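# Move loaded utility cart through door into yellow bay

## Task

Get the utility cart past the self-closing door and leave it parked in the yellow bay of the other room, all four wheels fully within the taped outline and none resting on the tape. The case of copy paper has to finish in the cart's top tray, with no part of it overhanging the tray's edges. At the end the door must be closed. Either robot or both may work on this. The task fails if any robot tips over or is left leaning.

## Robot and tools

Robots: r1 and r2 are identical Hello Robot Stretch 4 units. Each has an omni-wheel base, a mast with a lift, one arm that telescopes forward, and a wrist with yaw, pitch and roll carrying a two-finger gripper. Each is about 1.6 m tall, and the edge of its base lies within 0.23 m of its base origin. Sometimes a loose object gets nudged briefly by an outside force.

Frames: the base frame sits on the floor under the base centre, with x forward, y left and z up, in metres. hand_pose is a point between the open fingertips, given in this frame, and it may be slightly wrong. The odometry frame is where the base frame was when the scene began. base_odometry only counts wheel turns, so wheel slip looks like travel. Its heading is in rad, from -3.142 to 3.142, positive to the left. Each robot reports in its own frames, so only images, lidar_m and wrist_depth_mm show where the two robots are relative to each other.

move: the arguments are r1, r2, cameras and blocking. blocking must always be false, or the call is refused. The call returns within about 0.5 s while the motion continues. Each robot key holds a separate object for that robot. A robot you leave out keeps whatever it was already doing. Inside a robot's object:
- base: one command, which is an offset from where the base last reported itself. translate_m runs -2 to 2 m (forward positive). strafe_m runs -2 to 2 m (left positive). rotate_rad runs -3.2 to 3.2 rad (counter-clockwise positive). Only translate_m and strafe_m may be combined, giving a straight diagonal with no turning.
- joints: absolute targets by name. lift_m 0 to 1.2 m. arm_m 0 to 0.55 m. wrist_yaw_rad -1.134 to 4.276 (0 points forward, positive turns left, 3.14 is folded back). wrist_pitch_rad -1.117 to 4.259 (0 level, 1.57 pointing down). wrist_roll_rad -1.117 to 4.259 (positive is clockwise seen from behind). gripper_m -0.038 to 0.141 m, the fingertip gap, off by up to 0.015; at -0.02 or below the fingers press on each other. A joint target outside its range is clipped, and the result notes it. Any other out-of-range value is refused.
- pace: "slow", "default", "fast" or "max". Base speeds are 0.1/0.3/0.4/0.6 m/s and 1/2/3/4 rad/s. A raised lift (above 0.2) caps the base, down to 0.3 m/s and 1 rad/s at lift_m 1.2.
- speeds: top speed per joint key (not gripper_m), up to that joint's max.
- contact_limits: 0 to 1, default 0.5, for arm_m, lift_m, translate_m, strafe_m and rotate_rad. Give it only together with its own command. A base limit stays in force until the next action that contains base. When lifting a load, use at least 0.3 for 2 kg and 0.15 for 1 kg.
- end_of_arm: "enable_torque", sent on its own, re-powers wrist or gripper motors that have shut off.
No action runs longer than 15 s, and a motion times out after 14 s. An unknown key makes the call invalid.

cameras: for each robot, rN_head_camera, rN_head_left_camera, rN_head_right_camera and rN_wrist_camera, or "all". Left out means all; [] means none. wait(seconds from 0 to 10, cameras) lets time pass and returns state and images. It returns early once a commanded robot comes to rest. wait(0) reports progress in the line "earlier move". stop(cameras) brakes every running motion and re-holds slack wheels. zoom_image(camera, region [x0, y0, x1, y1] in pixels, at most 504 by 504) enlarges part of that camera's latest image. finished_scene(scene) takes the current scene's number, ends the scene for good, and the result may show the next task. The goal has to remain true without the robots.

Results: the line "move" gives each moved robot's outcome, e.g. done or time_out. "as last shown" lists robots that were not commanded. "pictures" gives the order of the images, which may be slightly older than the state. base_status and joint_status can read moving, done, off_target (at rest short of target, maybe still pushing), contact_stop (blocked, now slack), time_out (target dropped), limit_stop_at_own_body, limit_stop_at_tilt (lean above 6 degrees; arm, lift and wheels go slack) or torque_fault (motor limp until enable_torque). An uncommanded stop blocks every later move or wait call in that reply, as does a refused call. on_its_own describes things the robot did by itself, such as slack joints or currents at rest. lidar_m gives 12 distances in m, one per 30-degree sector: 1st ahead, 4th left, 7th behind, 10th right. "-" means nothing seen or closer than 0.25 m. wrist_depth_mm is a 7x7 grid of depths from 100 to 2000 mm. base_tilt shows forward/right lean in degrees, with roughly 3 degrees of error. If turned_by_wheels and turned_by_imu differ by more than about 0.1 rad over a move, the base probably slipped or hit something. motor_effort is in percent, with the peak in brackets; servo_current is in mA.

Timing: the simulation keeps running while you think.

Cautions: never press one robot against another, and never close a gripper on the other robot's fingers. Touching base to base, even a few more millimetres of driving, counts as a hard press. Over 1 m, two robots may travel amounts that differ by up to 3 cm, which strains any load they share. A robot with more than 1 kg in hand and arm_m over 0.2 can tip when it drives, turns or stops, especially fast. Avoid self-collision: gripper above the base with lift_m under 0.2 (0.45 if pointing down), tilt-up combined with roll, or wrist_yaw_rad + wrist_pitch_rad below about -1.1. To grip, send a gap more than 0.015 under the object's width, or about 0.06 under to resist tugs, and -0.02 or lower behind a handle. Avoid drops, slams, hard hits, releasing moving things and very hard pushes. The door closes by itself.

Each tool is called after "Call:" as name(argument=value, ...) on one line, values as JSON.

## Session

Call:
move(blocking=false)

Scene clock: 0.00 s.
r1.base_odometry: x=+0.000 y=+0.000 heading=+0.000
r1.turned_by_wheels: +0.000
r1.turned_by_imu: +0.000
r1.base_tilt: forward=-1.6 right=+1.3
r1.lidar_m: 0.96 1.73 2.02 2.40 3.92 1.60 0.85 0.77 0.78 0.89 0.77 0.78
r1.base_status: not commanded
r1.joint_positions: lift_m=+0.124 arm_m=+0.000 wrist_yaw_rad=+3.194 wrist_pitch_rad=+0.002 wrist_roll_rad=+0.000 gripper_m=+0.056
r1.joint_status: not commanded
r1.measured_speeds: all 0
r1.motor_effort: lift_m=+19 arm_m=-4 wheel_0=-2 wheel_1=+1 wheel_2=+0
r1.servo_current: wrist_yaw_rad=59 wrist_pitch_rad=46 wrist_roll_rad=46 gripper_m=39
r1.hand_pose: x=-0.1216 y=+0.0722 z=+0.3019 quat_wxyz=(-0.026, -0.001, +0.000, +1.000) (m; r1's base frame)
r1.wrist_depth_mm: - 135 - - - - - / - 123 135 - - - - / - 121 191 - - - - / 110 136 194 - - - - / 137 - - - 1618 - - / 226 - 190 1098 188 1160 1118 / 224 163 750 798 768 768 759
r2.base_odometry: x=+0.000 y=+0.000 heading=+0.000
r2.turned_by_wheels: +0.000
r2.turned_by_imu: +0.000
r2.base_tilt: forward=-0.6 right=+0.1
r2.lidar_m: 1.29 1.32 1.58 2.33 2.36 2.78 1.41 1.41 2.77 2.39 2.42 1.48
r2.base_status: not commanded
r2.joint_positions: lift_m=+0.200 arm_m=+0.000 wrist_yaw_rad=+3.211 wrist_pitch_rad=+0.001 wrist_roll_rad=+0.000 gripper_m=+0.056
r2.joint_status: not commanded
r2.measured_speeds: all 0
r2.motor_effort: lift_m=+18 arm_m=-4 wheel_0=-1 wheel_1=+1 wheel_2=+1
r2.servo_current: wrist_yaw_rad=46 wrist_pitch_rad=39 wrist_roll_rad=52 gripper_m=52
r2.hand_pose: x=-0.1229 y=+0.0671 z=+0.3779 quat_wxyz=(-0.035, -0.001, +0.000, +0.999) (m; r2's base frame)
r2.wrist_depth_mm: - - 137 - - - - / - - 137 - - - - / - 109 138 - - - - / - 140 175 - - - - / 214 - - - - - - / 213 1281 196 1255 190 1336 1182 / 208 243 866 - - 854 878
pictures: r1_head_camera, r1_head_left_camera, r1_head_right_camera, r1_wrist_camera, r2_head_camera, r2_head_left_camera, r2_head_right_camera, r2_wrist_camera
Images, in order (width x height): r1_head_camera 420x560, r1_head_left_camera 420x672, r1_head_right_camera 420x672, r1_wrist_camera 616x392, r2_head_camera 420x560, r2_head_left_camera 420x672, r2_head_right_camera 420x672, r2_wrist_camera 616x392.

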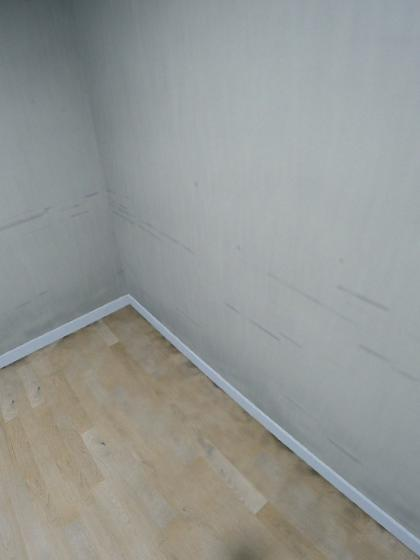

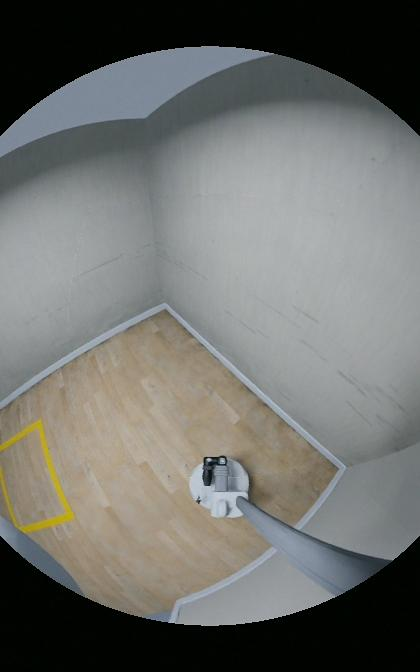

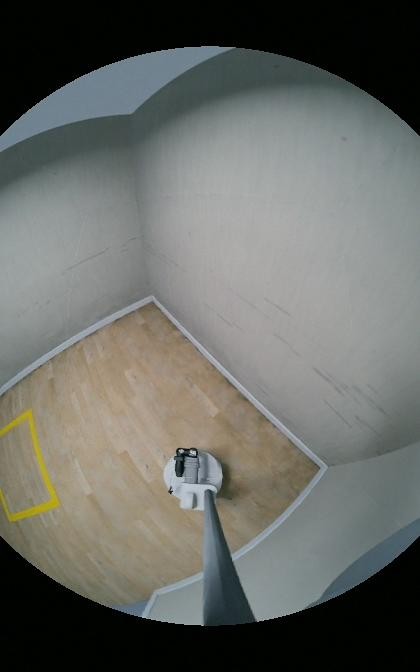

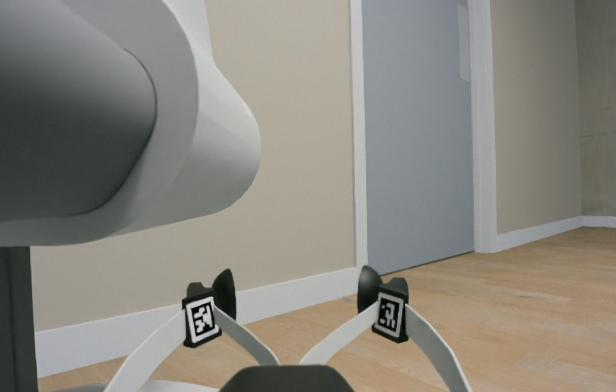

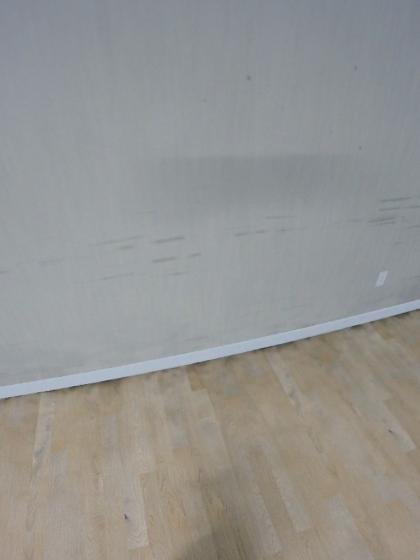

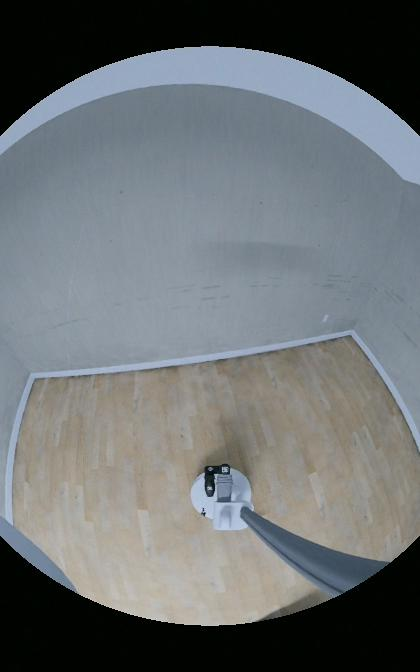

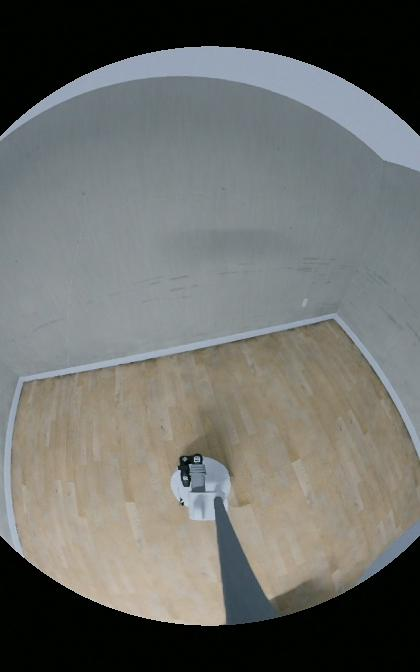

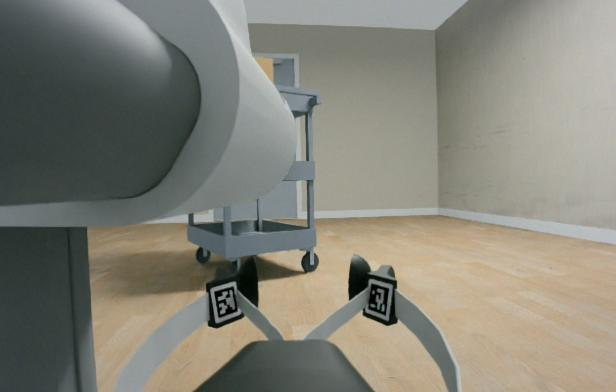

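Call:
move(r1={"base":{"rotate_rad":2.6}}, r2={"base":{"rotate_rad":3.1}}, blocking=false, cameras=[])

Call:
wait(seconds=4, cameras=[])

Call:
wait(seconds=1)

Scene clock: 7.13 s.
move: r1 moving; r2 moving
r1.base_odometry: x=+0.000 y=+0.000 heading=+0.253
r1.turned_by_wheels: +0.253
r1.turned_by_imu: +0.253
r1.base_tilt: forward=-1.6 right=+1.3
r1.lidar_m: 1.15 2.01 2.11 2.98 2.65 1.07 0.80 0.74 0.81 0.80 0.72 0.82
r1.base_status: rotate_rad moving
r1.joint_positions: lift_m=+0.124 arm_m=+0.000 wrist_yaw_rad=+3.194 wrist_pitch_rad=+0.002 wrist_roll_rad=+0.000 gripper_m=+0.056
r1.joint_status: not commanded
r1.measured_speeds: translate_m=+0.000 strafe_m=+0.000 rotate_rad=+0.974 lift_m=+0.000 arm_m=+0.000 wrist_yaw_rad=+0.000 wrist_pitch_rad=+0.000 wrist_roll_rad=+0.000
r1.motor_effort: lift_m=+19(20) arm_m=-4(4) wheel_0=-7(9) wheel_1=-6(7) wheel_2=-6(7)
r1.servo_current: wrist_yaw_rad=46(59) wrist_pitch_rad=39(52) wrist_roll_rad=33(65) gripper_m=39(46)
r1.hand_pose: x=-0.1216 y=+0.0722 z=+0.3019 quat_wxyz=(-0.026, -0.001, +0.000, +1.000) (m; r1's base frame)
r1.wrist_depth_mm: - 135 - - - - 1808 / - 123 135 - - - 1808 / - 121 192 - - - 1756 / 111 136 195 - - - 1808 / 137 - - - - - 1756 / 226 - 190 976 188 1118 1138 / 224 152 759 798 778 750 759
r2.base_odometry: x=+0.000 y=+0.000 heading=+0.252
r2.turned_by_wheels: +0.252
r2.turned_by_imu: +0.245
r2.base_tilt: forward=-0.7 right=+0.0
r2.lidar_m: 1.29 1.38 1.94 2.33 2.46 3.37 1.44 3.35 2.49 2.40 1.84 1.36
r2.base_status: rotate_rad moving
r2.joint_positions: lift_m=+0.200 arm_m=+0.000 wrist_yaw_rad=+3.211 wrist_pitch_rad=+0.001 wrist_roll_rad=+0.000 gripper_m=+0.056
r2.joint_status: not commanded
r2.measured_speeds: translate_m=+0.002 strafe_m=+0.000 rotate_rad=+0.977 lift_m=+0.000 arm_m=+0.000 wrist_yaw_rad=+0.000 wrist_pitch_rad=+0.000 wrist_roll_rad=+0.000
r2.motor_effort: lift_m=+18(18) arm_m=-4(4) wheel_0=-4(9) wheel_1=-10(10) wheel_2=-10(11)
r2.servo_current: wrist_yaw_rad=52(52) wrist_pitch_rad=46(46) wrist_roll_rad=52(65) gripper_m=46(52)
r2.hand_pose: x=-0.1229 y=+0.0671 z=+0.3779 quat_wxyz=(-0.035, -0.001, +0.000, +0.999) (m; r2's base frame)
r2.wrist_depth_mm: - - 137 - - - - / - - 137 1756 - - - / - 109 138 286 - - - / - 140 176 - - - - / 214 - - - - - - / 213 1281 196 1308 190 1336 1182 / 208 242 878 - - 854 878
pictures: none
No camera images: "cameras" was empty.

Scene clock: 9.23 s.
earlier move: r1 done; r2 moving
r1.base_odometry: x=+0.000 y=+0.000 heading=+2.600
r1.turned_by_wheels: +2.347
r1.turned_by_imu: +2.360
r1.base_tilt: forward=-1.6 right=+1.3
r1.lidar_m: 1.66 0.87 0.75 0.75 0.87 0.77 0.77 0.91 1.64 2.03 2.39 3.92
r1.base_status: done
r1.joint_positions: lift_m=+0.124 arm_m=+0.000 wrist_yaw_rad=+3.194 wrist_pitch_rad=+0.002 wrist_roll_rad=+0.000 gripper_m=+0.056
r1.joint_status: not commanded
r1.measured_speeds: all 0
r1.motor_effort: lift_m=+20(20) arm_m=-4(4) wheel_0=-2(10) wheel_1=-1(9) wheel_2=+0(8)
r1.servo_current: wrist_yaw_rad=39(65) wrist_pitch_rad=39(52) wrist_roll_rad=59(65) gripper_m=39(52)
r1.hand_pose: x=-0.1216 y=+0.0722 z=+0.3019 quat_wxyz=(-0.026, -0.001, +0.000, +1.000) (m; r1's base frame)
r1.wrist_depth_mm: - 135 - - - - - / - 123 135 - - - - / - 121 191 - - - - / 111 135 194 - - - - / 137 - - - - - - / 227 - 190 - 187 - - / 750 759 759 153 741 683 750
r2.base_odometry: x=+0.000 y=+0.000 heading=+3.099
r2.turned_by_wheels: +2.847
r2.turned_by_imu: +2.772
r2.base_tilt: forward=-0.6 right=+0.1
r2.lidar_m: 1.45 1.38 2.84 2.37 2.40 1.56 1.31 1.30 1.51 2.33 2.32 2.69
r2.base_status: rotate_rad moving
r2.joint_positions: lift_m=+0.200 arm_m=+0.000 wrist_yaw_rad=+3.211 wrist_pitch_rad=+0.001 wrist_roll_rad=+0.000 gripper_m=+0.056
r2.joint_status: not commanded
r2.measured_speeds: all 0
r2.motor_effort: lift_m=+18(18) arm_m=-4(4) wheel_0=-1(10) wheel_1=-2(10) wheel_2=-4(13)
r2.servo_current: wrist_yaw_rad=46(52) wrist_pitch_rad=46(46) wrist_roll_rad=59(65) gripper_m=46(52)
r2.hand_pose: x=-0.1228 y=+0.0671 z=+0.3779 quat_wxyz=(-0.035, -0.001, +0.000, +0.999) (m; r2's base frame)
r2.wrist_depth_mm: - - 137 - - - - / - 107 137 - - - - / - 110 138 236 - - - / - 140 164 - - - - / 216 - - - - - - / 212 1205 193 1182 190 1308 1205 / 211 246 866 - - 842 866
wait: 2.10 of 4 s (r1 has come to rest)
pictures: none
No camera images: "cameras" was empty.

Scene clock: 9.47 s.
earlier move: r2 done
r1.base_odometry: x=+0.000 y=+0.000 heading=+2.600
r1.turned_by_wheels: +0.000
r1.turned_by_imu: +0.000
r1.base_tilt: forward=-1.6 right=+1.3
r1.lidar_m: 1.68 0.89 0.76 0.75 0.88 0.77 0.77 0.92 1.66 2.02 2.40 3.91
r1.base_status: done
r1.joint_positions: lift_m=+0.124 arm_m=+0.000 wrist_yaw_rad=+3.194 wrist_pitch_rad=+0.002 wrist_roll_rad=+0.000 gripper_m=+0.056
r1.joint_status: not commanded
r1.measured_speeds: all 0
r1.motor_effort: lift_m=+20(20) arm_m=-4(4) wheel_0=-1(10) wheel_1=-1(9) wheel_2=+0(8)
r1.servo_current: wrist_yaw_rad=39(65) wrist_pitch_rad=46(52) wrist_roll_rad=39(65) gripper_m=39(52)
r1.hand_pose: x=-0.1216 y=+0.0722 z=+0.3019 quat_wxyz=(-0.026, -0.001, +0.000, +1.000) (m; r1's base frame)
r1.wrist_depth_mm: - 135 - - - - - / - 123 135 - - - - / - 121 191 - - - - / 110 136 195 - - - - / 137 - - - - - - / 227 - 190 - 187 - - / 750 759 759 153 741 683 741
r2.base_odometry: x=+0.000 y=+0.000 heading=+3.099
r2.turned_by_wheels: +0.000
r2.turned_by_imu: +0.000
r2.base_tilt: forward=-0.7 right=+0.1
r2.lidar_m: 1.44 1.40 2.85 2.39 2.36 1.57 1.33 1.28 1.50 2.35 2.34 2.68
r2.base_status: done
r2.joint_positions: lift_m=+0.200 arm_m=+0.000 wrist_yaw_rad=+3.211 wrist_pitch_rad=+0.001 wrist_roll_rad=+0.000 gripper_m=+0.056
r2.joint_status: not commanded
r2.measured_speeds: all 0
r2.motor_effort: lift_m=+18(18) arm_m=-4(4) wheel_0=-3(10) wheel_1=-2(10) wheel_2=-4(13)
r2.servo_current: wrist_yaw_rad=52(52) wrist_pitch_rad=39(46) wrist_roll_rad=46(65) gripper_m=52(52)
r2.hand_pose: x=-0.1228 y=+0.0671 z=+0.3779 quat_wxyz=(-0.035, -0.001, +0.000, +0.999) (m; r2's base frame)
r2.wrist_depth_mm: - - 137 - - - - / - 107 137 - - - - / - 110 138 236 - - - / - 140 165 - - - - / 216 - - - - - - / 213 1182 192 1182 190 1308 1182 / 211 245 878 - - 842 878
wait: 0.23 of 1 s (r2 has come to rest)
pictures: r1_head_camera, r1_head_left_camera, r1_head_right_camera, r1_wrist_camera, r2_head_camera, r2_head_left_camera, r2_head_right_camera, r2_wrist_camera
Images, in order (width x height): r1_head_camera 420x560, r1_head_left_camera 420x672, r1_head_right_camera 420x672, r1_wrist_camera 616x392, r2_head_camera 420x560, r2_head_left_camera 420x672, r2_head_right_camera 420x672, r2_wrist_camera 616x392.

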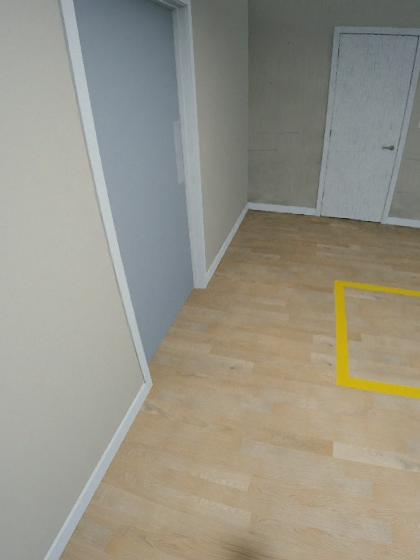

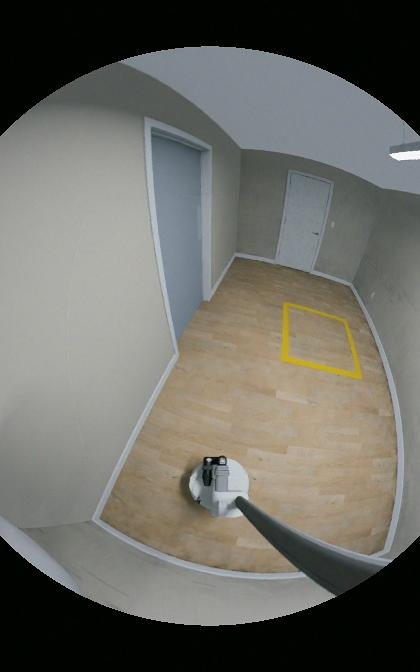

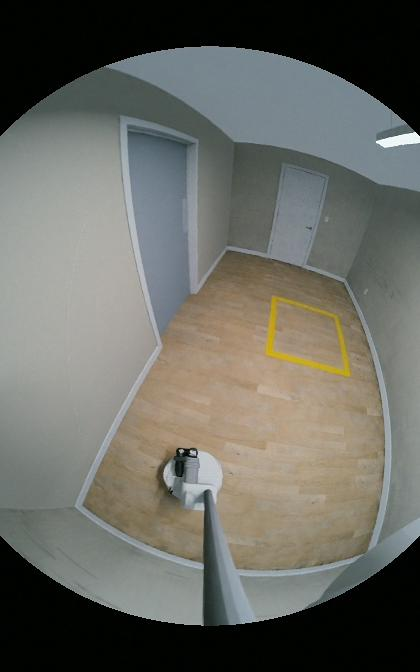

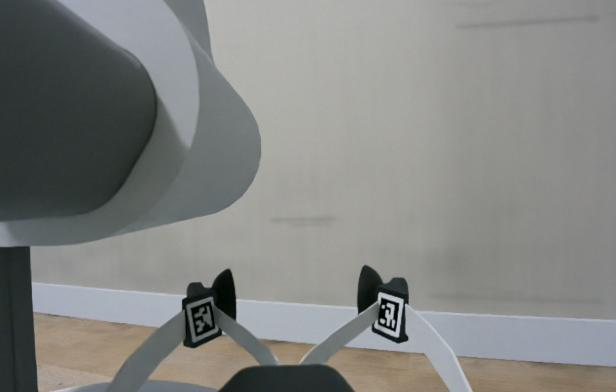

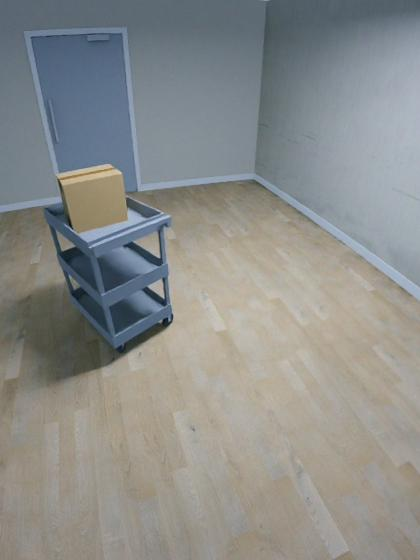

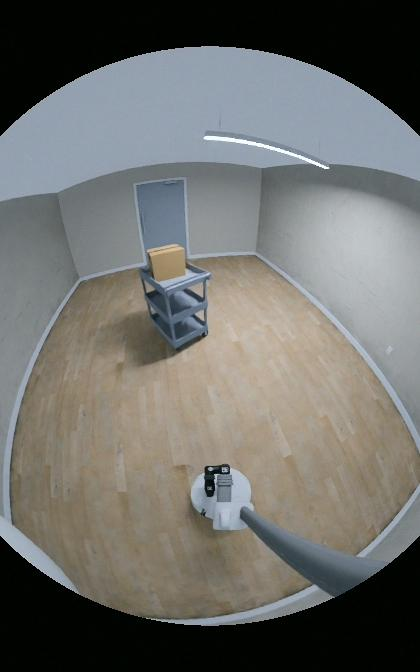

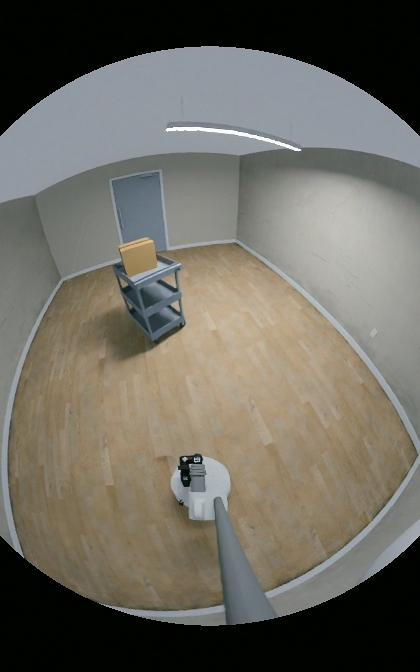

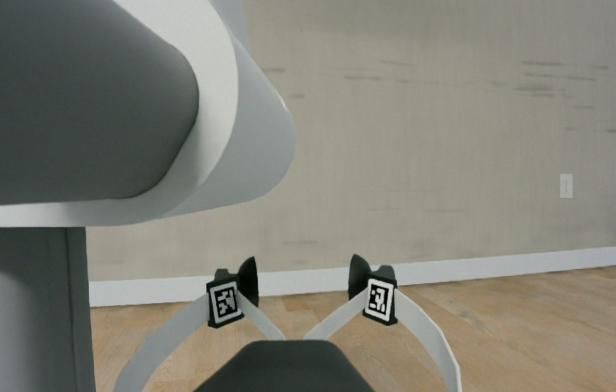

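Call:
zoom_image(camera="r2_head_camera", region=[10, 130, 200, 370])

Scaled by 2.100 from the camera's 420x560 image, which has a finer 1200x1600 frame.

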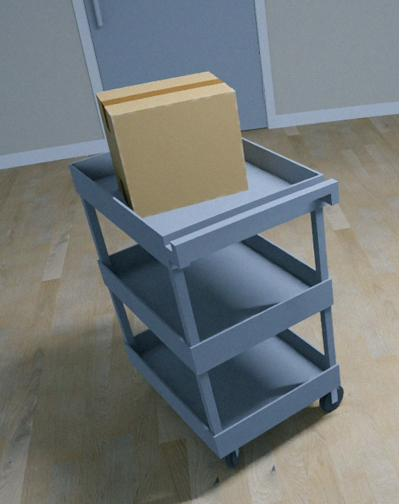

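Call:
move(r2={"base":{"rotate_rad":0.15},"joints":{"lift_m":0.5}}, r1={"joints":{"lift_m":0.5},"base":{"rotate_rad":0.0}}, blocking=false, cameras=[])

Call:
wait(seconds=1.5, cameras=[])

Call:
move(r2={"joints":{"wrist_yaw_rad":0.0,"lift_m":0.85,"gripper_m":0.12}}, r1={"joints":{"wrist_yaw_rad":0.0,"lift_m":0.8}}, blocking=false, cameras=[])

Call:
wait(seconds=3, cameras=["r2_head_camera"])

Scene clock: 48.83 s.
move: r1 moving; r2 moving
r1.base_odometry: x=+0.000 y=+0.000 heading=+2.600
r1.turned_by_wheels: +0.000
r1.turned_by_imu: +0.000
r1.base_tilt: forward=-1.6 right=+1.3
r1.lidar_m: 1.67 0.85 0.76 0.76 0.88 0.77 0.78 0.91 1.65 2.04 2.38 3.93
r1.base_status: done
r1.joint_positions: lift_m=+0.162 arm_m=+0.000 wrist_yaw_rad=+3.194 wrist_pitch_rad=+0.002 wrist_roll_rad=+0.000 gripper_m=+0.056
r1.joint_status: lift_m moving
r1.measured_speeds: translate_m=+0.000 strafe_m=+0.000 rotate_rad=+0.000 lift_m=+0.146 arm_m=+0.000 wrist_yaw_rad=+0.000 wrist_pitch_rad=+0.000 wrist_roll_rad=+0.000
r1.motor_effort: lift_m=+25(27) arm_m=-4(4) wheel_0=+0(2) wheel_1=+0(1) wheel_2=+0(0)
r1.servo_current: wrist_yaw_rad=78(78) wrist_pitch_rad=39(46) wrist_roll_rad=39(52) gripper_m=39(46)
r1.hand_pose: x=-0.1216 y=+0.0722 z=+0.3395 quat_wxyz=(-0.026, -0.001, +0.000, +1.000) (m; r1's base frame)
r1.wrist_depth_mm: - 135 - - - - - / - 123 135 - - - - / - 121 191 - - - - / 112 136 194 - - - - / 137 - - - - - - / 225 - 190 - 188 - - / 809 820 798 143 750 - -
r2.base_odometry: x=+0.000 y=+0.000 heading=-3.036
r2.turned_by_wheels: +0.147
r2.turned_by_imu: +0.144
r2.base_tilt: forward=-0.7 right=+0.1
r2.lidar_m: 1.39 1.66 2.65 2.38 2.20 1.45 1.28 1.33 1.66 2.34 2.36 2.93
r2.base_status: rotate_rad moving
r2.joint_positions: lift_m=+0.238 arm_m=+0.000 wrist_yaw_rad=+3.211 wrist_pitch_rad=+0.001 wrist_roll_rad=+0.000 gripper_m=+0.056
r2.joint_status: lift_m moving
r2.measured_speeds: translate_m=+0.000 strafe_m=-0.001 rotate_rad=+0.120 lift_m=+0.146 arm_m=+0.000 wrist_yaw_rad=+0.000 wrist_pitch_rad=+0.000 wrist_roll_rad=+0.000
r2.motor_effort: lift_m=+23(24) arm_m=-4(4) wheel_0=-7(9) wheel_1=-3(10) wheel_2=-3(11)
r2.servo_current: wrist_yaw_rad=39(52) wrist_pitch_rad=39(46) wrist_roll_rad=33(52) gripper_m=46(52)
r2.hand_pose: x=-0.1228 y=+0.0671 z=+0.4157 quat_wxyz=(-0.035, -0.001, +0.000, +0.999) (m; r2's base frame)
r2.wrist_depth_mm: - - 137 - - - - / - 107 137 - - - - / - 110 138 235 - - - / - 140 165 - - - - / 216 - - - - - - / 212 1229 193 1160 190 1336 1255 / 211 244 1025 - - 960 931
pictures: none
No camera images: "cameras" was empty.

Scene clock: 50.33 s.
earlier move: r1 moving; r2 moving
r1.base_odometry: x=+0.000 y=+0.000 heading=+2.600
r1.turned_by_wheels: +0.000
r1.turned_by_imu: +0.000
r1.base_tilt: forward=-1.6 right=+1.3
r1.lidar_m: 1.68 0.89 0.74 0.75 0.89 0.76 0.77 0.91 1.66 2.04 2.40 3.92
r1.base_status: done
r1.joint_positions: lift_m=+0.490 arm_m=+0.000 wrist_yaw_rad=+3.194 wrist_pitch_rad=+0.002 wrist_roll_rad=+0.000 gripper_m=+0.056
r1.joint_status: lift_m moving
r1.measured_speeds: translate_m=+0.000 strafe_m=+0.000 rotate_rad=+0.000 lift_m=+0.079 arm_m=+0.000 wrist_yaw_rad=+0.000 wrist_pitch_rad=+0.000 wrist_roll_rad=+0.000
r1.motor_effort: lift_m=+24(28) arm_m=-4(4) wheel_0=+0(2) wheel_1=+0(1) wheel_2=+0(0)
r1.servo_current: wrist_yaw_rad=65(78) wrist_pitch_rad=33(52) wrist_roll_rad=65(72) gripper_m=39(52)
r1.hand_pose: x=-0.1216 y=+0.0722 z=+0.6679 quat_wxyz=(-0.026, -0.001, +0.000, +1.000) (m; r1's base frame)
r1.wrist_depth_mm: - 134 - - - - - / - 123 135 - - - - / - 121 190 - - - - / 110 136 194 - - - - / 137 - - - - - - / 216 - 190 - 187 - - / - 140 - 136 - - -
r2.base_odometry: x=+0.000 y=+0.000 heading=-3.035
r2.turned_by_wheels: +0.002
r2.turned_by_imu: +0.002
r2.base_tilt: forward=-0.7 right=+0.1
r2.lidar_m: 1.37 1.69 2.65 2.38 2.20 1.42 1.30 1.33 1.66 2.35 2.37 2.95
r2.base_status: done
r2.joint_positions: lift_m=+0.500 arm_m=+0.000 wrist_yaw_rad=+3.211 wrist_pitch_rad=+0.001 wrist_roll_rad=+0.000 gripper_m=+0.056
r2.joint_status: lift_m moving
r2.measured_speeds: translate_m=+0.000 strafe_m=+0.000 rotate_rad=+0.000 lift_m=+0.004 arm_m=+0.000 wrist_yaw_rad=+0.000 wrist_pitch_rad=+0.000 wrist_roll_rad=+0.000
r2.motor_effort: lift_m=+21(25) arm_m=-4(4) wheel_0=-3(9) wheel_1=-2(10) wheel_2=-4(11)
r2.servo_current: wrist_yaw_rad=52(52) wrist_pitch_rad=39(46) wrist_roll_rad=39(59) gripper_m=52(59)
r2.hand_pose: x=-0.1228 y=+0.0671 z=+0.6776 quat_wxyz=(-0.035, -0.001, +0.000, +0.999) (m; r2's base frame)
r2.wrist_depth_mm: - - 137 - - - - / - 107 137 - - - - / - 113 138 234 - - - / - 139 164 - - - - / 216 - - - - - - / 213 - 189 - 188 - - / 211 123 - - - - 1397
wait: 1.50 s; no rest
pictures: none
No camera images: "cameras" was empty.

Scene clock: 50.83 s.
move: r1 moving; r2 moving
r1.base_odometry: x=+0.000 y=+0.000 heading=+2.600
r1.turned_by_wheels: +0.000
r1.turned_by_imu: +0.000
r1.base_tilt: forward=-1.6 right=+1.2
r1.lidar_m: 1.67 0.88 0.76 0.75 0.90 0.75 0.77 0.95 1.68 2.03 2.37 3.92
r1.base_status: not commanded
r1.joint_positions: lift_m=+0.566 arm_m=+0.000 wrist_yaw_rad=+2.607 wrist_pitch_rad=+0.002 wrist_roll_rad=+0.000 gripper_m=+0.056
r1.joint_status: lift_m moving; wrist_yaw_rad moving
r1.measured_speeds: translate_m=+0.000 strafe_m=+0.000 rotate_rad=+0.000 lift_m=+0.222 arm_m=+0.000 wrist_yaw_rad=-1.822 wrist_pitch_rad=+0.000 wrist_roll_rad=+0.000
r1.motor_effort: lift_m=+26(27) arm_m=-4(4) wheel_0=+0(0) wheel_1=+0(0) wheel_2=+0(0)
r1.servo_current: wrist_yaw_rad=78(124) wrist_pitch_rad=46(46) wrist_roll_rad=26(59) gripper_m=39(46)
r1.hand_pose: x=-0.0328 y=+0.2221 z=+0.7437 quat_wxyz=(+0.264, -0.001, +0.000, +0.965) (m; r1's base frame)
r1.wrist_depth_mm: - - - - - - - / - - - - - - - / - - - - - - - / - - - - - - - / - - - - - - - / - - 190 - 187 - - / - 141 - 137 - - -
r2.base_odometry: x=+0.000 y=+0.000 heading=-3.035
r2.turned_by_wheels: +0.000
r2.turned_by_imu: +0.000
r2.base_tilt: forward=-0.7 right=+0.0
r2.lidar_m: 1.40 1.69 2.66 2.39 2.20 1.45 1.30 1.32 1.68 2.34 2.37 2.92
r2.base_status: not commanded
r2.joint_positions: lift_m=+0.538 arm_m=+0.000 wrist_yaw_rad=+2.650 wrist_pitch_rad=+0.001 wrist_roll_rad=+0.000 gripper_m=+0.075
r2.joint_status: lift_m moving; wrist_yaw_rad moving; gripper_m moving
r2.measured_speeds: translate_m=+0.000 strafe_m=+0.000 rotate_rad=+0.000 lift_m=+0.146 arm_m=+0.000 wrist_yaw_rad=-1.737 wrist_pitch_rad=+0.000 wrist_roll_rad=+0.000
r2.motor_effort: lift_m=+22(26) arm_m=-4(4) wheel_0=-3(4) wheel_1=-2(3) wheel_2=-4(4)
r2.servo_current: wrist_yaw_rad=78(130) wrist_pitch_rad=39(46) wrist_roll_rad=46(52) gripper_m=85(91)
r2.hand_pose: x=-0.0419 y=+0.2133 z=+0.7156 quat_wxyz=(+0.244, -0.001, +0.000, +0.970) (m; r2's base frame)
r2.wrist_depth_mm: - - - - - - - / - - - - - - - / 203 - - - - - - / 252 - - - - - - / - - - - - - - / - - 189 - 188 - - / - 140 - - 1618 1464 1499
pictures: none
No camera images: "cameras" was empty.

Scene clock: 52.73 s.
earlier move: r1 done; r2 moving
r1.base_odometry: x=+0.000 y=+0.000 heading=+2.600
r1.turned_by_wheels: +0.000
r1.turned_by_imu: +0.000
r1.base_tilt: forward=-1.6 right=+1.3
r1.lidar_m: 1.66 0.88 0.76 0.75 0.89 0.76 0.77 0.94 1.65 2.02 2.36 3.90
r1.base_status: not commanded
r1.joint_positions: lift_m=+0.800 arm_m=+0.000 wrist_yaw_rad=+0.003 wrist_pitch_rad=+0.002 wrist_roll_rad=+0.000 gripper_m=+0.056
r1.joint_status: all done
r1.measured_speeds: all 0
r1.motor_effort: lift_m=+24(28) arm_m=-2(4) wheel_0=+0(1) wheel_1=+0(1) wheel_2=+0(0)
r1.servo_current: wrist_yaw_rad=59(137) wrist_pitch_rad=39(52) wrist_roll_rad=46(59) gripper_m=46(46)
r1.hand_pose: x=+0.4595 y=-0.0867 z=+0.9771 quat_wxyz=(+1.000, +0.000, +0.001, +0.001) (m; r1's base frame)
r1.wrist_depth_mm: - - - - - - - / 917 - - - - - - / 931 - 1863 - - - - / 931 - 1808 - - - - / 931 - 1921 - - - - / 931 - 192 - 188 - - / - 141 1921 153 - - -
r2.base_odometry: x=+0.000 y=+0.000 heading=-3.035
r2.turned_by_wheels: +0.000
r2.turned_by_imu: +0.000
r2.base_tilt: forward=-0.6 right=+0.0
r2.lidar_m: 1.39 1.66 2.64 2.37 2.24 1.46 1.32 1.31 1.68 2.35 2.37 2.93
r2.base_status: not commanded
r2.joint_positions: lift_m=+0.850 arm_m=+0.000 wrist_yaw_rad=+0.003 wrist_pitch_rad=+0.001 wrist_roll_rad=+0.000 gripper_m=+0.120
r2.joint_status: lift_m moving; wrist_yaw_rad moving; the others done
r2.measured_speeds: all 0
r2.motor_effort: lift_m=+21(26) arm_m=-4(4) wheel_0=-3(4) wheel_1=-2(3) wheel_2=-4(4)
r2.servo_current: wrist_yaw_rad=59(130) wrist_pitch_rad=46(46) wrist_roll_rad=52(59) gripper_m=46(104)
r2.hand_pose: x=+0.4596 y=-0.0866 z=+1.0276 quat_wxyz=(+1.000, +0.000, +0.001, +0.001) (m; r2's base frame)
r2.wrist_depth_mm: - - - - - - - / - - - - - - - / - - - - - - - / - - 1537 - - - - / - - 1464 - - - - / - - 196 - 198 - - / - - - - - - -
wait: 1.90 of 3 s (r1 has come to rest)
pictures: r2_head_camera
Images, in order (width x height): r2_head_camera 420x560.

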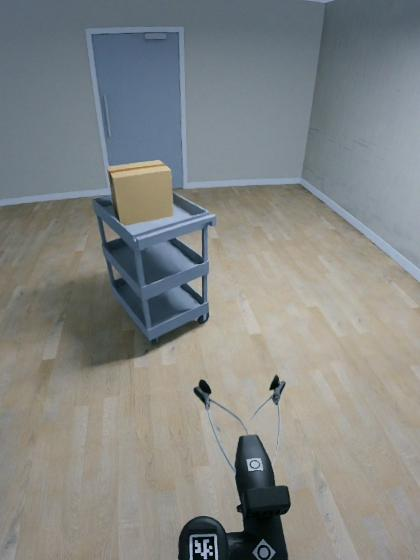

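Call:
move(r2={"base":{"rotate_rad":0.18}}, r1={"base":{"rotate_rad":1.31}}, blocking=false, cameras=[])

Call:
wait(seconds=1, cameras=[])

Call:
wait(seconds=1.2, cameras=[])

Call:
move(r2={"base":{"strafe_m":1.15,"translate_m":0.4}}, r1={"base":{"strafe_m":-1.9,"translate_m":-0.35}}, blocking=false, cameras=[])

Call:
wait(seconds=5, cameras=["r2_head_left_camera","r2_head_right_camera"])

Scene clock: 73.37 s.
earlier move: r2 done
move: r1 moving; r2 moving
r1.base_odometry: x=+0.000 y=+0.000 heading=+2.852
r1.turned_by_wheels: +0.253
r1.turned_by_imu: +0.253
r1.base_tilt: forward=-1.6 right=+1.3
r1.lidar_m: 1.09 0.78 0.75 0.79 0.80 0.76 0.83 1.14 2.04 2.14 2.93 2.97
r1.base_status: rotate_rad moving
r1.joint_positions: lift_m=+0.800 arm_m=+0.000 wrist_yaw_rad=+0.002 wrist_pitch_rad=+0.002 wrist_roll_rad=+0.000 gripper_m=+0.056
r1.joint_status: not commanded
r1.measured_speeds: translate_m=-0.001 strafe_m=+0.001 rotate_rad=+0.974 lift_m=+0.000 arm_m=+0.000 wrist_yaw_rad=+0.000 wrist_pitch_rad=+0.000 wrist_roll_rad=+0.000
r1.motor_effort: lift_m=+24(24) arm_m=+4(4) wheel_0=-8(8) wheel_1=-8(8) wheel_2=-8(8)
r1.servo_current: wrist_yaw_rad=52(65) wrist_pitch_rad=39(46) wrist_roll_rad=52(59) gripper_m=46(46)
r1.hand_pose: x=+0.4595 y=-0.0867 z=+0.9771 quat_wxyz=(+1.000, +0.000, +0.001, +0.001) (m; r1's base frame)
r1.wrist_depth_mm: - - - 1921 - - - / - - - - - - - / - - - 1983 - - - / - - 1008 - - - - / - - 1008 - - - - / - - 190 - 187 - - / - 140 178 137 - - -
r2.base_odometry: x=+0.000 y=+0.000 heading=-2.864
r2.turned_by_wheels: +0.170
r2.turned_by_imu: +0.166
r2.base_tilt: forward=-0.7 right=+0.1
r2.lidar_m: 1.40 3.34 2.47 2.37 1.85 1.37 1.30 1.41 1.93 2.33 2.45 3.42
r2.base_status: rotate_rad moving
r2.joint_positions: lift_m=+0.850 arm_m=+0.000 wrist_yaw_rad=+0.003 wrist_pitch_rad=+0.001 wrist_roll_rad=+0.000 gripper_m=+0.120
r2.joint_status: all done
r2.measured_speeds: translate_m=+0.000 strafe_m=+0.001 rotate_rad=+0.220 lift_m=+0.000 arm_m=+0.000 wrist_yaw_rad=+0.000 wrist_pitch_rad=+0.000 wrist_roll_rad=+0.000
r2.motor_effort: lift_m=+21(21) arm_m=-4(4) wheel_0=-2(11) wheel_1=-3(9) wheel_2=-4(11)
r2.servo_current: wrist_yaw_rad=52(52) wrist_pitch_rad=39(39) wrist_roll_rad=46(59) gripper_m=52(52)
r2.hand_pose: x=+0.4596 y=-0.0867 z=+1.0276 quat_wxyz=(+1.000, +0.000, +0.001, +0.001) (m; r2's base frame)
r2.wrist_depth_mm: - - - - - - - / - - - - - - - / - - - - - - - / - - - 1499 - - - / - - - 1499 - - - / - - 198 1756 196 - - / - - - - - - -
pictures: none
No camera images: "cameras" was empty.

Scene clock: 73.77 s.
earlier move: r1 moving; r2 done
r1.base_odometry: x=+0.000 y=+0.000 heading=-2.885
r1.turned_by_wheels: +0.546
r1.turned_by_imu: +0.548
r1.base_tilt: forward=-1.6 right=+1.3
r1.lidar_m: 0.79 0.75 0.79 0.80 0.76 0.83 1.14 2.04 2.15 2.95 2.79 1.08
r1.base_status: rotate_rad moving
r1.joint_positions: lift_m=+0.800 arm_m=+0.000 wrist_yaw_rad=+0.002 wrist_pitch_rad=+0.002 wrist_roll_rad=+0.000 gripper_m=+0.056
r1.joint_status: not commanded
r1.measured_speeds: translate_m=+0.000 strafe_m=-0.001 rotate_rad=+1.460 lift_m=+0.000 arm_m=+0.000 wrist_yaw_rad=+0.000 wrist_pitch_rad=+0.000 wrist_roll_rad=+0.000
r1.motor_effort: lift_m=+24(24) arm_m=+4(4) wheel_0=-5(9) wheel_1=-3(8) wheel_2=-4(8)
r1.servo_current: wrist_yaw_rad=65(65) wrist_pitch_rad=46(52) wrist_roll_rad=59(59) gripper_m=39(46)
r1.hand_pose: x=+0.4595 y=-0.0867 z=+0.9772 quat_wxyz=(+1.000, +0.000, +0.001, +0.001) (m; r1's base frame)
r1.wrist_depth_mm: - - - - - - - / - - - - - 946 1537 / - - - - - 960 1499 / - - - - - 976 1537 / - - - - - 960 1618 / - - 190 - 187 - 1576 / - 140 - 136 - - -
r2.base_odometry: x=+0.000 y=+0.000 heading=-2.855
r2.turned_by_wheels: +0.009
r2.turned_by_imu: +0.009
r2.base_tilt: forward=-0.7 right=+0.1
r2.lidar_m: 1.39 3.30 2.48 2.41 1.83 1.38 1.30 1.39 1.97 2.34 2.45 3.48
r2.base_status: done
r2.joint_positions: lift_m=+0.850 arm_m=+0.000 wrist_yaw_rad=+0.003 wrist_pitch_rad=+0.001 wrist_roll_rad=+0.000 gripper_m=+0.120
r2.joint_status: all done
r2.measured_speeds: all 0
r2.motor_effort: lift_m=+21(21) arm_m=-4(4) wheel_0=-2(11) wheel_1=-3(9) wheel_2=-5(11)
r2.servo_current: wrist_yaw_rad=52(59) wrist_pitch_rad=39(46) wrist_roll_rad=46(59) gripper_m=52(59)
r2.hand_pose: x=+0.4596 y=-0.0867 z=+1.0276 quat_wxyz=(+1.000, +0.000, +0.001, +0.001) (m; r2's base frame)
r2.wrist_depth_mm: - - - - - - - / - - - - - - - / - - - - - - - / - - - 1537 - - - / - - - 1464 - - - / - - 196 1863 199 - - / - - - - - - -
wait: 0.40 of 1 s (r2 has come to rest)
pictures: none
No camera images: "cameras" was empty.

Scene clock: 74.77 s.
earlier move: r1 done
r1.base_odometry: x=+0.000 y=+0.000 heading=-2.374
r1.turned_by_wheels: +0.511
r1.turned_by_imu: +0.514
r1.base_tilt: forward=-1.6 right=+1.3
r1.lidar_m: 0.73 0.79 0.83 0.77 0.83 1.11 2.01 2.12 2.92 2.96 1.06 0.81
r1.base_status: done
r1.joint_positions: lift_m=+0.800 arm_m=+0.000 wrist_yaw_rad=+0.002 wrist_pitch_rad=+0.002 wrist_roll_rad=+0.000 gripper_m=+0.056
r1.joint_status: not commanded
r1.measured_speeds: all 0
r1.motor_effort: lift_m=+24(24) arm_m=-4(4) wheel_0=-3(9) wheel_1=-2(8) wheel_2=-1(8)
r1.servo_current: wrist_yaw_rad=39(65) wrist_pitch_rad=46(52) wrist_roll_rad=39(59) gripper_m=46(46)
r1.hand_pose: x=+0.4595 y=-0.0867 z=+0.9772 quat_wxyz=(+1.000, +0.000, +0.001, +0.001) (m; r1's base frame)
r1.wrist_depth_mm: - - - - - - - / - - - - - - - / - - - - - - - / - - - - - - - / - - - - - - - / - - 190 - 187 - - / - 140 - 137 - - -
r2.base_odometry: x=+0.000 y=+0.000 heading=-2.855
r2.turned_by_wheels: +0.000
r2.turned_by_imu: +0.000
r2.base_tilt: forward=-0.7 right=+0.1
r2.lidar_m: 1.37 3.33 2.44 2.38 1.80 1.37 1.29 1.36 1.95 2.33 2.42 3.46
r2.base_status: done
r2.joint_positions: lift_m=+0.850 arm_m=+0.000 wrist_yaw_rad=+0.003 wrist_pitch_rad=+0.001 wrist_roll_rad=+0.000 gripper_m=+0.120
r2.joint_status: all done
r2.measured_speeds: all 0
r2.motor_effort: lift_m=+21(21) arm_m=-4(4) wheel_0=-3(11) wheel_1=-3(9) wheel_2=-4(11)
r2.servo_current: wrist_yaw_rad=52(59) wrist_pitch_rad=39(46) wrist_roll_rad=39(59) gripper_m=59(59)
r2.hand_pose: x=+0.4596 y=-0.0867 z=+1.0276 quat_wxyz=(+1.000, +0.000, +0.001, +0.001) (m; r2's base frame)
r2.wrist_depth_mm: - - - - - - - / - - - - - - - / - - - - - - - / - - - 1499 - - - / - - - 1499 - - - / - - 198 1983 200 - - / - - - - - - -
wait: 1.00 of 1.2 s (r1 has come to rest)
pictures: none
No camera images: "cameras" was empty.

Scene clock: 75.27 s.
move: r1 moving; r2 moving
r1.base_odometry: x=-0.018 y=+0.028 heading=-2.374
r1.turned_by_wheels: +0.000
r1.turned_by_imu: +0.000
r1.base_tilt: forward=-1.6 right=+1.3
r1.lidar_m: 0.77 0.78 0.84 0.81 0.85 1.20 2.00 2.12 2.91 3.01 1.10 0.78
r1.base_status: translate_m moving; strafe_m moving
r1.joint_positions: lift_m=+0.800 arm_m=+0.000 wrist_yaw_rad=+0.002 wrist_pitch_rad=+0.002 wrist_roll_rad=+0.000 gripper_m=+0.056
r1.joint_status: not commanded
r1.measured_speeds: translate_m=-0.023 strafe_m=-0.126 rotate_rad=+0.002 lift_m=+0.000 arm_m=+0.000 wrist_yaw_rad=+0.000 wrist_pitch_rad=+0.000 wrist_roll_rad=+0.000
r1.motor_effort: lift_m=+24(24) arm_m=-4(4) wheel_0=+10(11) wheel_1=-7(10) wheel_2=+2(4)
r1.servo_current: wrist_yaw_rad=59(65) wrist_pitch_rad=46(46) wrist_roll_rad=52(72) gripper_m=46(46)
r1.hand_pose: x=+0.4595 y=-0.0867 z=+0.9772 quat_wxyz=(+1.000, +0.000, +0.001, +0.001) (m; r1's base frame)
r1.wrist_depth_mm: - - - - - - - / - - - - - - - / - - - - - - - / - - - - - - - / - - - - - - - / - - 190 - 188 - - / - 140 - 137 - - -
r2.base_odometry: x=-0.002 y=-0.032 heading=-2.856
r2.turned_by_wheels: +0.000
r2.turned_by_imu: +0.000
r2.base_tilt: forward=-0.7 right=+0.0
r2.lidar_m: 1.39 3.27 2.42 2.36 1.83 1.37 1.33 1.38 1.95 2.37 2.50 1.61
r2.base_status: translate_m moving; strafe_m moving
r2.joint_positions: lift_m=+0.850 arm_m=+0.000 wrist_yaw_rad=+0.003 wrist_pitch_rad=+0.001 wrist_roll_rad=+0.000 gripper_m=+0.120
r2.joint_status: not commanded
r2.measured_speeds: translate_m=+0.040 strafe_m=+0.117 rotate_rad=+0.004 lift_m=+0.000 arm_m=+0.000 wrist_yaw_rad=+0.000 wrist_pitch_rad=+0.000 wrist_roll_rad=+0.000
r2.motor_effort: lift_m=+21(21) arm_m=-4(4) wheel_0=-11(11) wheel_1=+11(11) wheel_2=-6(9)
r2.servo_current: wrist_yaw_rad=46(52) wrist_pitch_rad=39(46) wrist_roll_rad=59(59) gripper_m=52(52)
r2.hand_pose: x=+0.4596 y=-0.0867 z=+1.0276 quat_wxyz=(+1.000, +0.000, +0.001, +0.001) (m; r2's base frame)
r2.wrist_depth_mm: - - - - - - - / - - - - - - - / - - - - - - - / - - - 1499 - - - / - - - 1464 1430 - - / - - 198 1921 199 - - / - - - - - - -
pictures: none
No camera images: "cameras" was empty.

Scene clock: 80.27 s.
earlier move: r1 moving; r2 moving
r1.base_odometry: x=-0.819 y=+1.234 heading=-2.374
r1.turned_by_wheels: +0.000
r1.turned_by_imu: -0.009
r1.base_tilt: forward=-1.6 right=+1.3
r1.lidar_m: 1.07 1.09 1.44 2.22 2.31 1.84 1.75 1.84 2.52 2.48 1.48 1.15
r1.base_status: translate_m moving; strafe_m moving
r1.joint_positions: lift_m=+0.800 arm_m=+0.000 wrist_yaw_rad=+0.002 wrist_pitch_rad=+0.002 wrist_roll_rad=+0.000 gripper_m=+0.056
r1.joint_status: not commanded
r1.measured_speeds: translate_m=-0.054 strafe_m=-0.295 rotate_rad=+0.003 lift_m=+0.000 arm_m=+0.000 wrist_yaw_rad=+0.000 wrist_pitch_rad=+0.000 wrist_roll_rad=+0.000
r1.motor_effort: lift_m=+23(24) arm_m=-4(4) wheel_0=+6(11) wheel_1=-6(10) wheel_2=+2(5)
r1.servo_current: wrist_yaw_rad=52(72) wrist_pitch_rad=39(52) wrist_roll_rad=65(72) gripper_m=39(46)
r1.hand_pose: x=+0.4595 y=-0.0867 z=+0.9773 quat_wxyz=(+1.000, +0.000, +0.001, +0.001) (m; r1's base frame)
r1.wrist_depth_mm: - - - - - - 820 / 809 866 - - - 866 854 / 820 866 - - - 866 831 / 809 878 - - - 878 854 / 809 904 - - - - 842 / 809 878 190 - 189 - 854 / - 151 - 136 - - 842
r2.base_odometry: x=-0.060 y=-1.216 heading=-2.856
r2.turned_by_wheels: +0.000
r2.turned_by_imu: +0.003
r2.base_tilt: forward=-0.7 right=+0.0
r2.lidar_m: 4.13 1.73 1.24 1.21 1.33 1.71 1.67 1.77 2.49 3.51 1.52 1.53
r2.base_status: translate_m moving; strafe_m moving
r2.joint_positions: lift_m=+0.850 arm_m=+0.000 wrist_yaw_rad=+0.003 wrist_pitch_rad=+0.001 wrist_roll_rad=+0.000 gripper_m=+0.120
r2.joint_status: not commanded
r2.measured_speeds: all 0
r2.motor_effort: lift_m=+21(21) arm_m=-4(4) wheel_0=-4(13) wheel_1=+2(14) wheel_2=-4(9)
r2.servo_current: wrist_yaw_rad=46(59) wrist_pitch_rad=39(46) wrist_roll_rad=52(59) gripper_m=46(59)
r2.hand_pose: x=+0.4595 y=-0.0867 z=+1.0276 quat_wxyz=(+1.000, +0.000, +0.001, +0.001) (m; r2's base frame)
r2.wrist_depth_mm: - - - - - - - / - - - - - - - / - - - - - - - / - - - - - - - / - - - - - - - / - - 202 - 200 - - / - - - - - - 1983
wait: 5.00 s; no rest
pictures: r2_head_left_camera, r2_head_right_camera
Images, in order (width x height): r2_head_left_camera 420x672, r2_head_right_camera 420x672.

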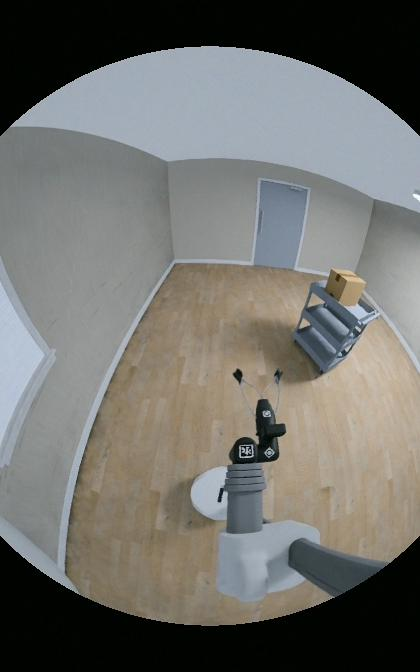

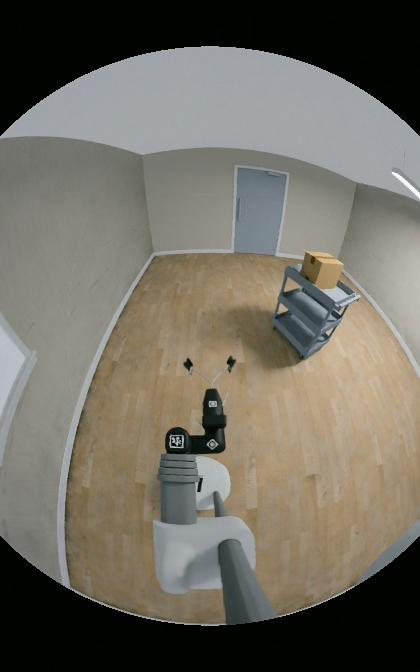

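Call:
move(r2={"base":{"translate_m":1.8},"pace":"fast"}, blocking=false, cameras=[])

Call:
wait(seconds=3, cameras=[])

Call:
wait(seconds=6, cameras=["r2_head_camera","r1_head_camera","r1_head_left_camera","r1_head_right_camera"])

Scene clock: 90.37 s.
earlier move: r1 done; r2 done
move: r2 moving
r1.base_odometry: x=-1.068 y=+1.610 heading=-2.374
r1.turned_by_wheels: +0.000
r1.turned_by_imu: -0.003
r1.base_tilt: forward=-1.6 right=+1.3
r1.lidar_m: 1.13 1.24 1.58 2.65 2.39 1.75 1.67 1.75 2.14 2.04 1.57 1.15
r1.base_status: done
r1.joint_positions: lift_m=+0.800 arm_m=+0.000 wrist_yaw_rad=+0.002 wrist_pitch_rad=+0.002 wrist_roll_rad=+0.000 gripper_m=+0.056
r1.joint_status: not commanded
r1.measured_speeds: all 0
r1.motor_effort: lift_m=+23(23) arm_m=-4(4) wheel_0=+2(2) wheel_1=+0(0) wheel_2=+2(3)
r1.servo_current: wrist_yaw_rad=46(59) wrist_pitch_rad=39(46) wrist_roll_rad=52(52) gripper_m=39(46)
r1.hand_pose: x=+0.4595 y=-0.0867 z=+0.9773 quat_wxyz=(+1.000, +0.000, +0.001, +0.001) (m; r1's base frame)
r1.wrist_depth_mm: - - - - - - - / - - - 976 - - - / - - - 960 - - - / - - - 976 - - - / - - - 960 - - - / - - 190 960 187 - - / - 141 - 137 - - -
r2.base_odometry: x=-0.100 y=-1.228 heading=-2.856
r2.turned_by_wheels: +0.000
r2.turned_by_imu: +0.001
r2.base_tilt: forward=-0.7 right=+0.0
r2.lidar_m: 4.08 1.69 1.26 1.20 1.31 1.76 1.70 1.80 2.53 3.48 1.50 1.51
r2.base_status: translate_m moving
r2.joint_positions: lift_m=+0.850 arm_m=+0.000 wrist_yaw_rad=+0.003 wrist_pitch_rad=+0.001 wrist_roll_rad=+0.000 gripper_m=+0.120
r2.joint_status: not commanded
r2.measured_speeds: translate_m=+0.165 strafe_m=+0.000 rotate_rad=-0.002 lift_m=+0.000 arm_m=+0.000 wrist_yaw_rad=+0.000 wrist_pitch_rad=+0.000 wrist_roll_rad=+0.000
r2.motor_effort: lift_m=+21(21) arm_m=-4(4) wheel_0=+8(10) wheel_1=+9(10) wheel_2=-14(15)
r2.servo_current: wrist_yaw_rad=46(52) wrist_pitch_rad=39(46) wrist_roll_rad=33(52) gripper_m=52(52)
r2.hand_pose: x=+0.4595 y=-0.0867 z=+1.0276 quat_wxyz=(+1.000, +0.000, +0.001, +0.001) (m; r2's base frame)
r2.wrist_depth_mm: - - - - - - - / - - - - - - - / - - - - - - - / - - - - - - - / - - - - - - - / - - 201 - 199 - - / - - - - - - -
pictures: none
No camera images: "cameras" was empty.

Scene clock: 93.37 s.
earlier move: r2 moving
r1.base_odometry: x=-1.068 y=+1.610 heading=-2.374
r1.turned_by_wheels: +0.000
r1.turned_by_imu: +0.000
r1.base_tilt: forward=-1.6 right=+1.2
r1.lidar_m: 1.10 1.22 1.56 2.65 2.41 1.75 1.67 1.76 2.13 2.03 1.58 1.13
r1.base_status: done
r1.joint_positions: lift_m=+0.800 arm_m=+0.000 wrist_yaw_rad=+0.002 wrist_pitch_rad=+0.002 wrist_roll_rad=+0.000 gripper_m=+0.056
r1.joint_status: not commanded
r1.measured_speeds: all 0
r1.motor_effort: lift_m=+23(23) arm_m=-4(4) wheel_0=+1(3) wheel_1=+0(1) wheel_2=+2(3)
r1.servo_current: wrist_yaw_rad=46(65) wrist_pitch_rad=39(52) wrist_roll_rad=46(72) gripper_m=46(52)
r1.hand_pose: x=+0.4595 y=-0.0867 z=+0.9773 quat_wxyz=(+1.000, +0.000, +0.001, +0.001) (m; r1's base frame)
r1.wrist_depth_mm: - - - - - - - / - - - 960 - - - / - - - 960 - - - / - - - 976 - - - / - - - 960 - - - / - - 190 960 187 - - / - 140 - 136 - - -
r2.base_odometry: x=-1.177 y=-1.544 heading=-2.856
r2.turned_by_wheels: +0.000
r2.turned_by_imu: +0.001
r2.base_tilt: forward=-0.7 right=+0.1
r2.lidar_m: 2.96 1.68 1.25 1.22 1.26 1.77 2.83 2.97 3.65 0.97 0.94 3.01
r2.base_status: translate_m moving
r2.joint_positions: lift_m=+0.850 arm_m=+0.000 wrist_yaw_rad=+0.003 wrist_pitch_rad=+0.001 wrist_roll_rad=+0.000 gripper_m=+0.120
r2.joint_status: not commanded
r2.measured_speeds: translate_m=+0.400 strafe_m=+0.000 rotate_rad=+0.000 lift_m=+0.000 arm_m=+0.000 wrist_yaw_rad=+0.000 wrist_pitch_rad=+0.000 wrist_roll_rad=+0.000
r2.motor_effort: lift_m=+21(21) arm_m=-4(4) wheel_0=+7(11) wheel_1=+6(10) wheel_2=-9(15)
r2.servo_current: wrist_yaw_rad=46(59) wrist_pitch_rad=33(52) wrist_roll_rad=52(65) gripper_m=52(59)
r2.hand_pose: x=+0.4595 y=-0.0867 z=+1.0276 quat_wxyz=(+1.000, +0.000, +0.001, +0.001) (m; r2's base frame)
r2.wrist_depth_mm: - - - - - - - / - - - - - - - / - - - - - - - / - - - - - - - / - - - - - - - / - - 200 - 200 - - / - - - - - - -
wait: 3.00 s; no rest
pictures: none
No camera images: "cameras" was empty.

Scene clock: 95.83 s.
earlier move: r2 done
r1.base_odometry: x=-1.068 y=+1.610 heading=-2.374
r1.turned_by_wheels: +0.000
r1.turned_by_imu: +0.000
r1.base_tilt: forward=-1.6 right=+1.3
r1.lidar_m: 1.12 1.24 1.59 2.65 2.37 1.74 1.66 1.76 2.16 2.03 1.60 1.13
r1.base_status: done
r1.joint_positions: lift_m=+0.800 arm_m=+0.000 wrist_yaw_rad=+0.002 wrist_pitch_rad=+0.002 wrist_roll_rad=+0.000 gripper_m=+0.056
r1.joint_status: not commanded
r1.measured_speeds: all 0
r1.motor_effort: lift_m=+23(23) arm_m=-4(4) wheel_0=+2(3) wheel_1=+0(1) wheel_2=+2(3)
r1.servo_current: wrist_yaw_rad=72(72) wrist_pitch_rad=39(52) wrist_roll_rad=46(72) gripper_m=39(52)
r1.hand_pose: x=+0.4595 y=-0.0867 z=+0.9773 quat_wxyz=(+1.000, +0.000, +0.001, +0.001) (m; r1's base frame)
r1.wrist_depth_mm: - - - - - - - / - - - 976 - - - / - - - 960 - - - / - - - 946 - - - / - - - 960 - - - / - - 190 960 187 - - / - 140 - 136 - - -
r2.base_odometry: x=-1.786 y=-1.724 heading=-2.856
r2.turned_by_wheels: +0.000
r2.turned_by_imu: +0.001
r2.base_tilt: forward=-0.7 right=+0.0
r2.lidar_m: 2.34 1.62 1.21 1.17 1.25 1.74 3.52 3.69 0.93 0.85 3.22 2.40
r2.base_status: done
r2.joint_positions: lift_m=+0.850 arm_m=+0.000 wrist_yaw_rad=+0.003 wrist_pitch_rad=+0.001 wrist_roll_rad=+0.000 gripper_m=+0.120
r2.joint_status: not commanded
r2.measured_speeds: all 0
r2.motor_effort: lift_m=+21(21) arm_m=-4(4) wheel_0=+2(11) wheel_1=+3(10) wheel_2=-4(15)
r2.servo_current: wrist_yaw_rad=39(65) wrist_pitch_rad=33(52) wrist_roll_rad=46(65) gripper_m=52(59)
r2.hand_pose: x=+0.4595 y=-0.0867 z=+1.0276 quat_wxyz=(+1.000, +0.000, +0.001, +0.001) (m; r2's base frame)
r2.wrist_depth_mm: - - - - - - - / - - - - - - - / - - - - - - - / - - - - - - - / - - - - - - - / - - 201 - 199 - - / - - - - - - -
wait: 2.47 of 6 s (r2 has come to rest)
pictures: r1_head_camera, r1_head_left_camera, r1_head_right_camera, r2_head_camera
Images, in order (width x height): r1_head_camera 420x560, r1_head_left_camera 420x672, r1_head_right_camera 420x672, r2_head_camera 420x560.

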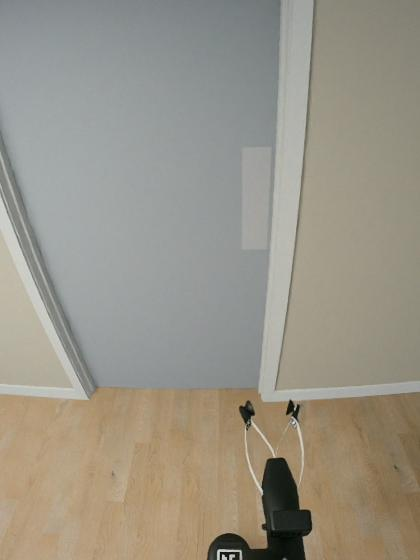

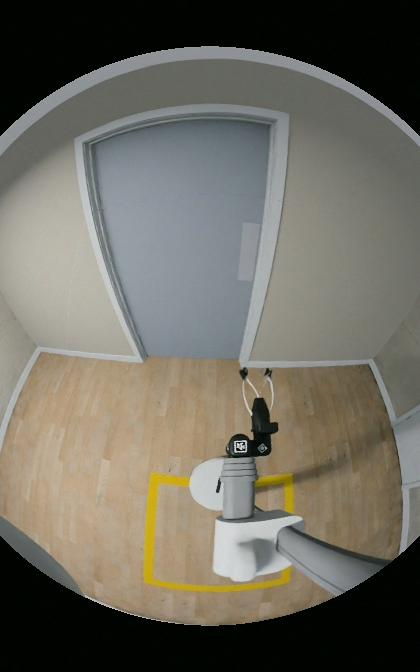

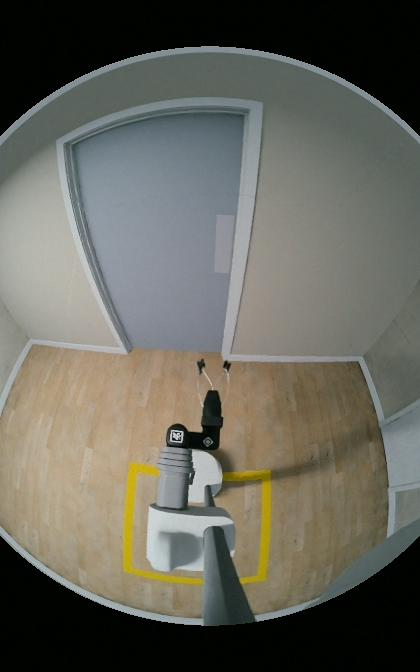

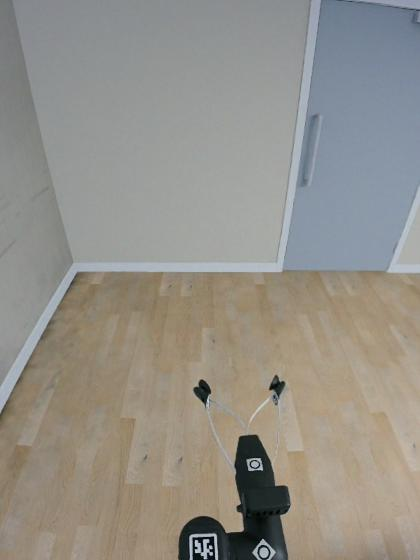

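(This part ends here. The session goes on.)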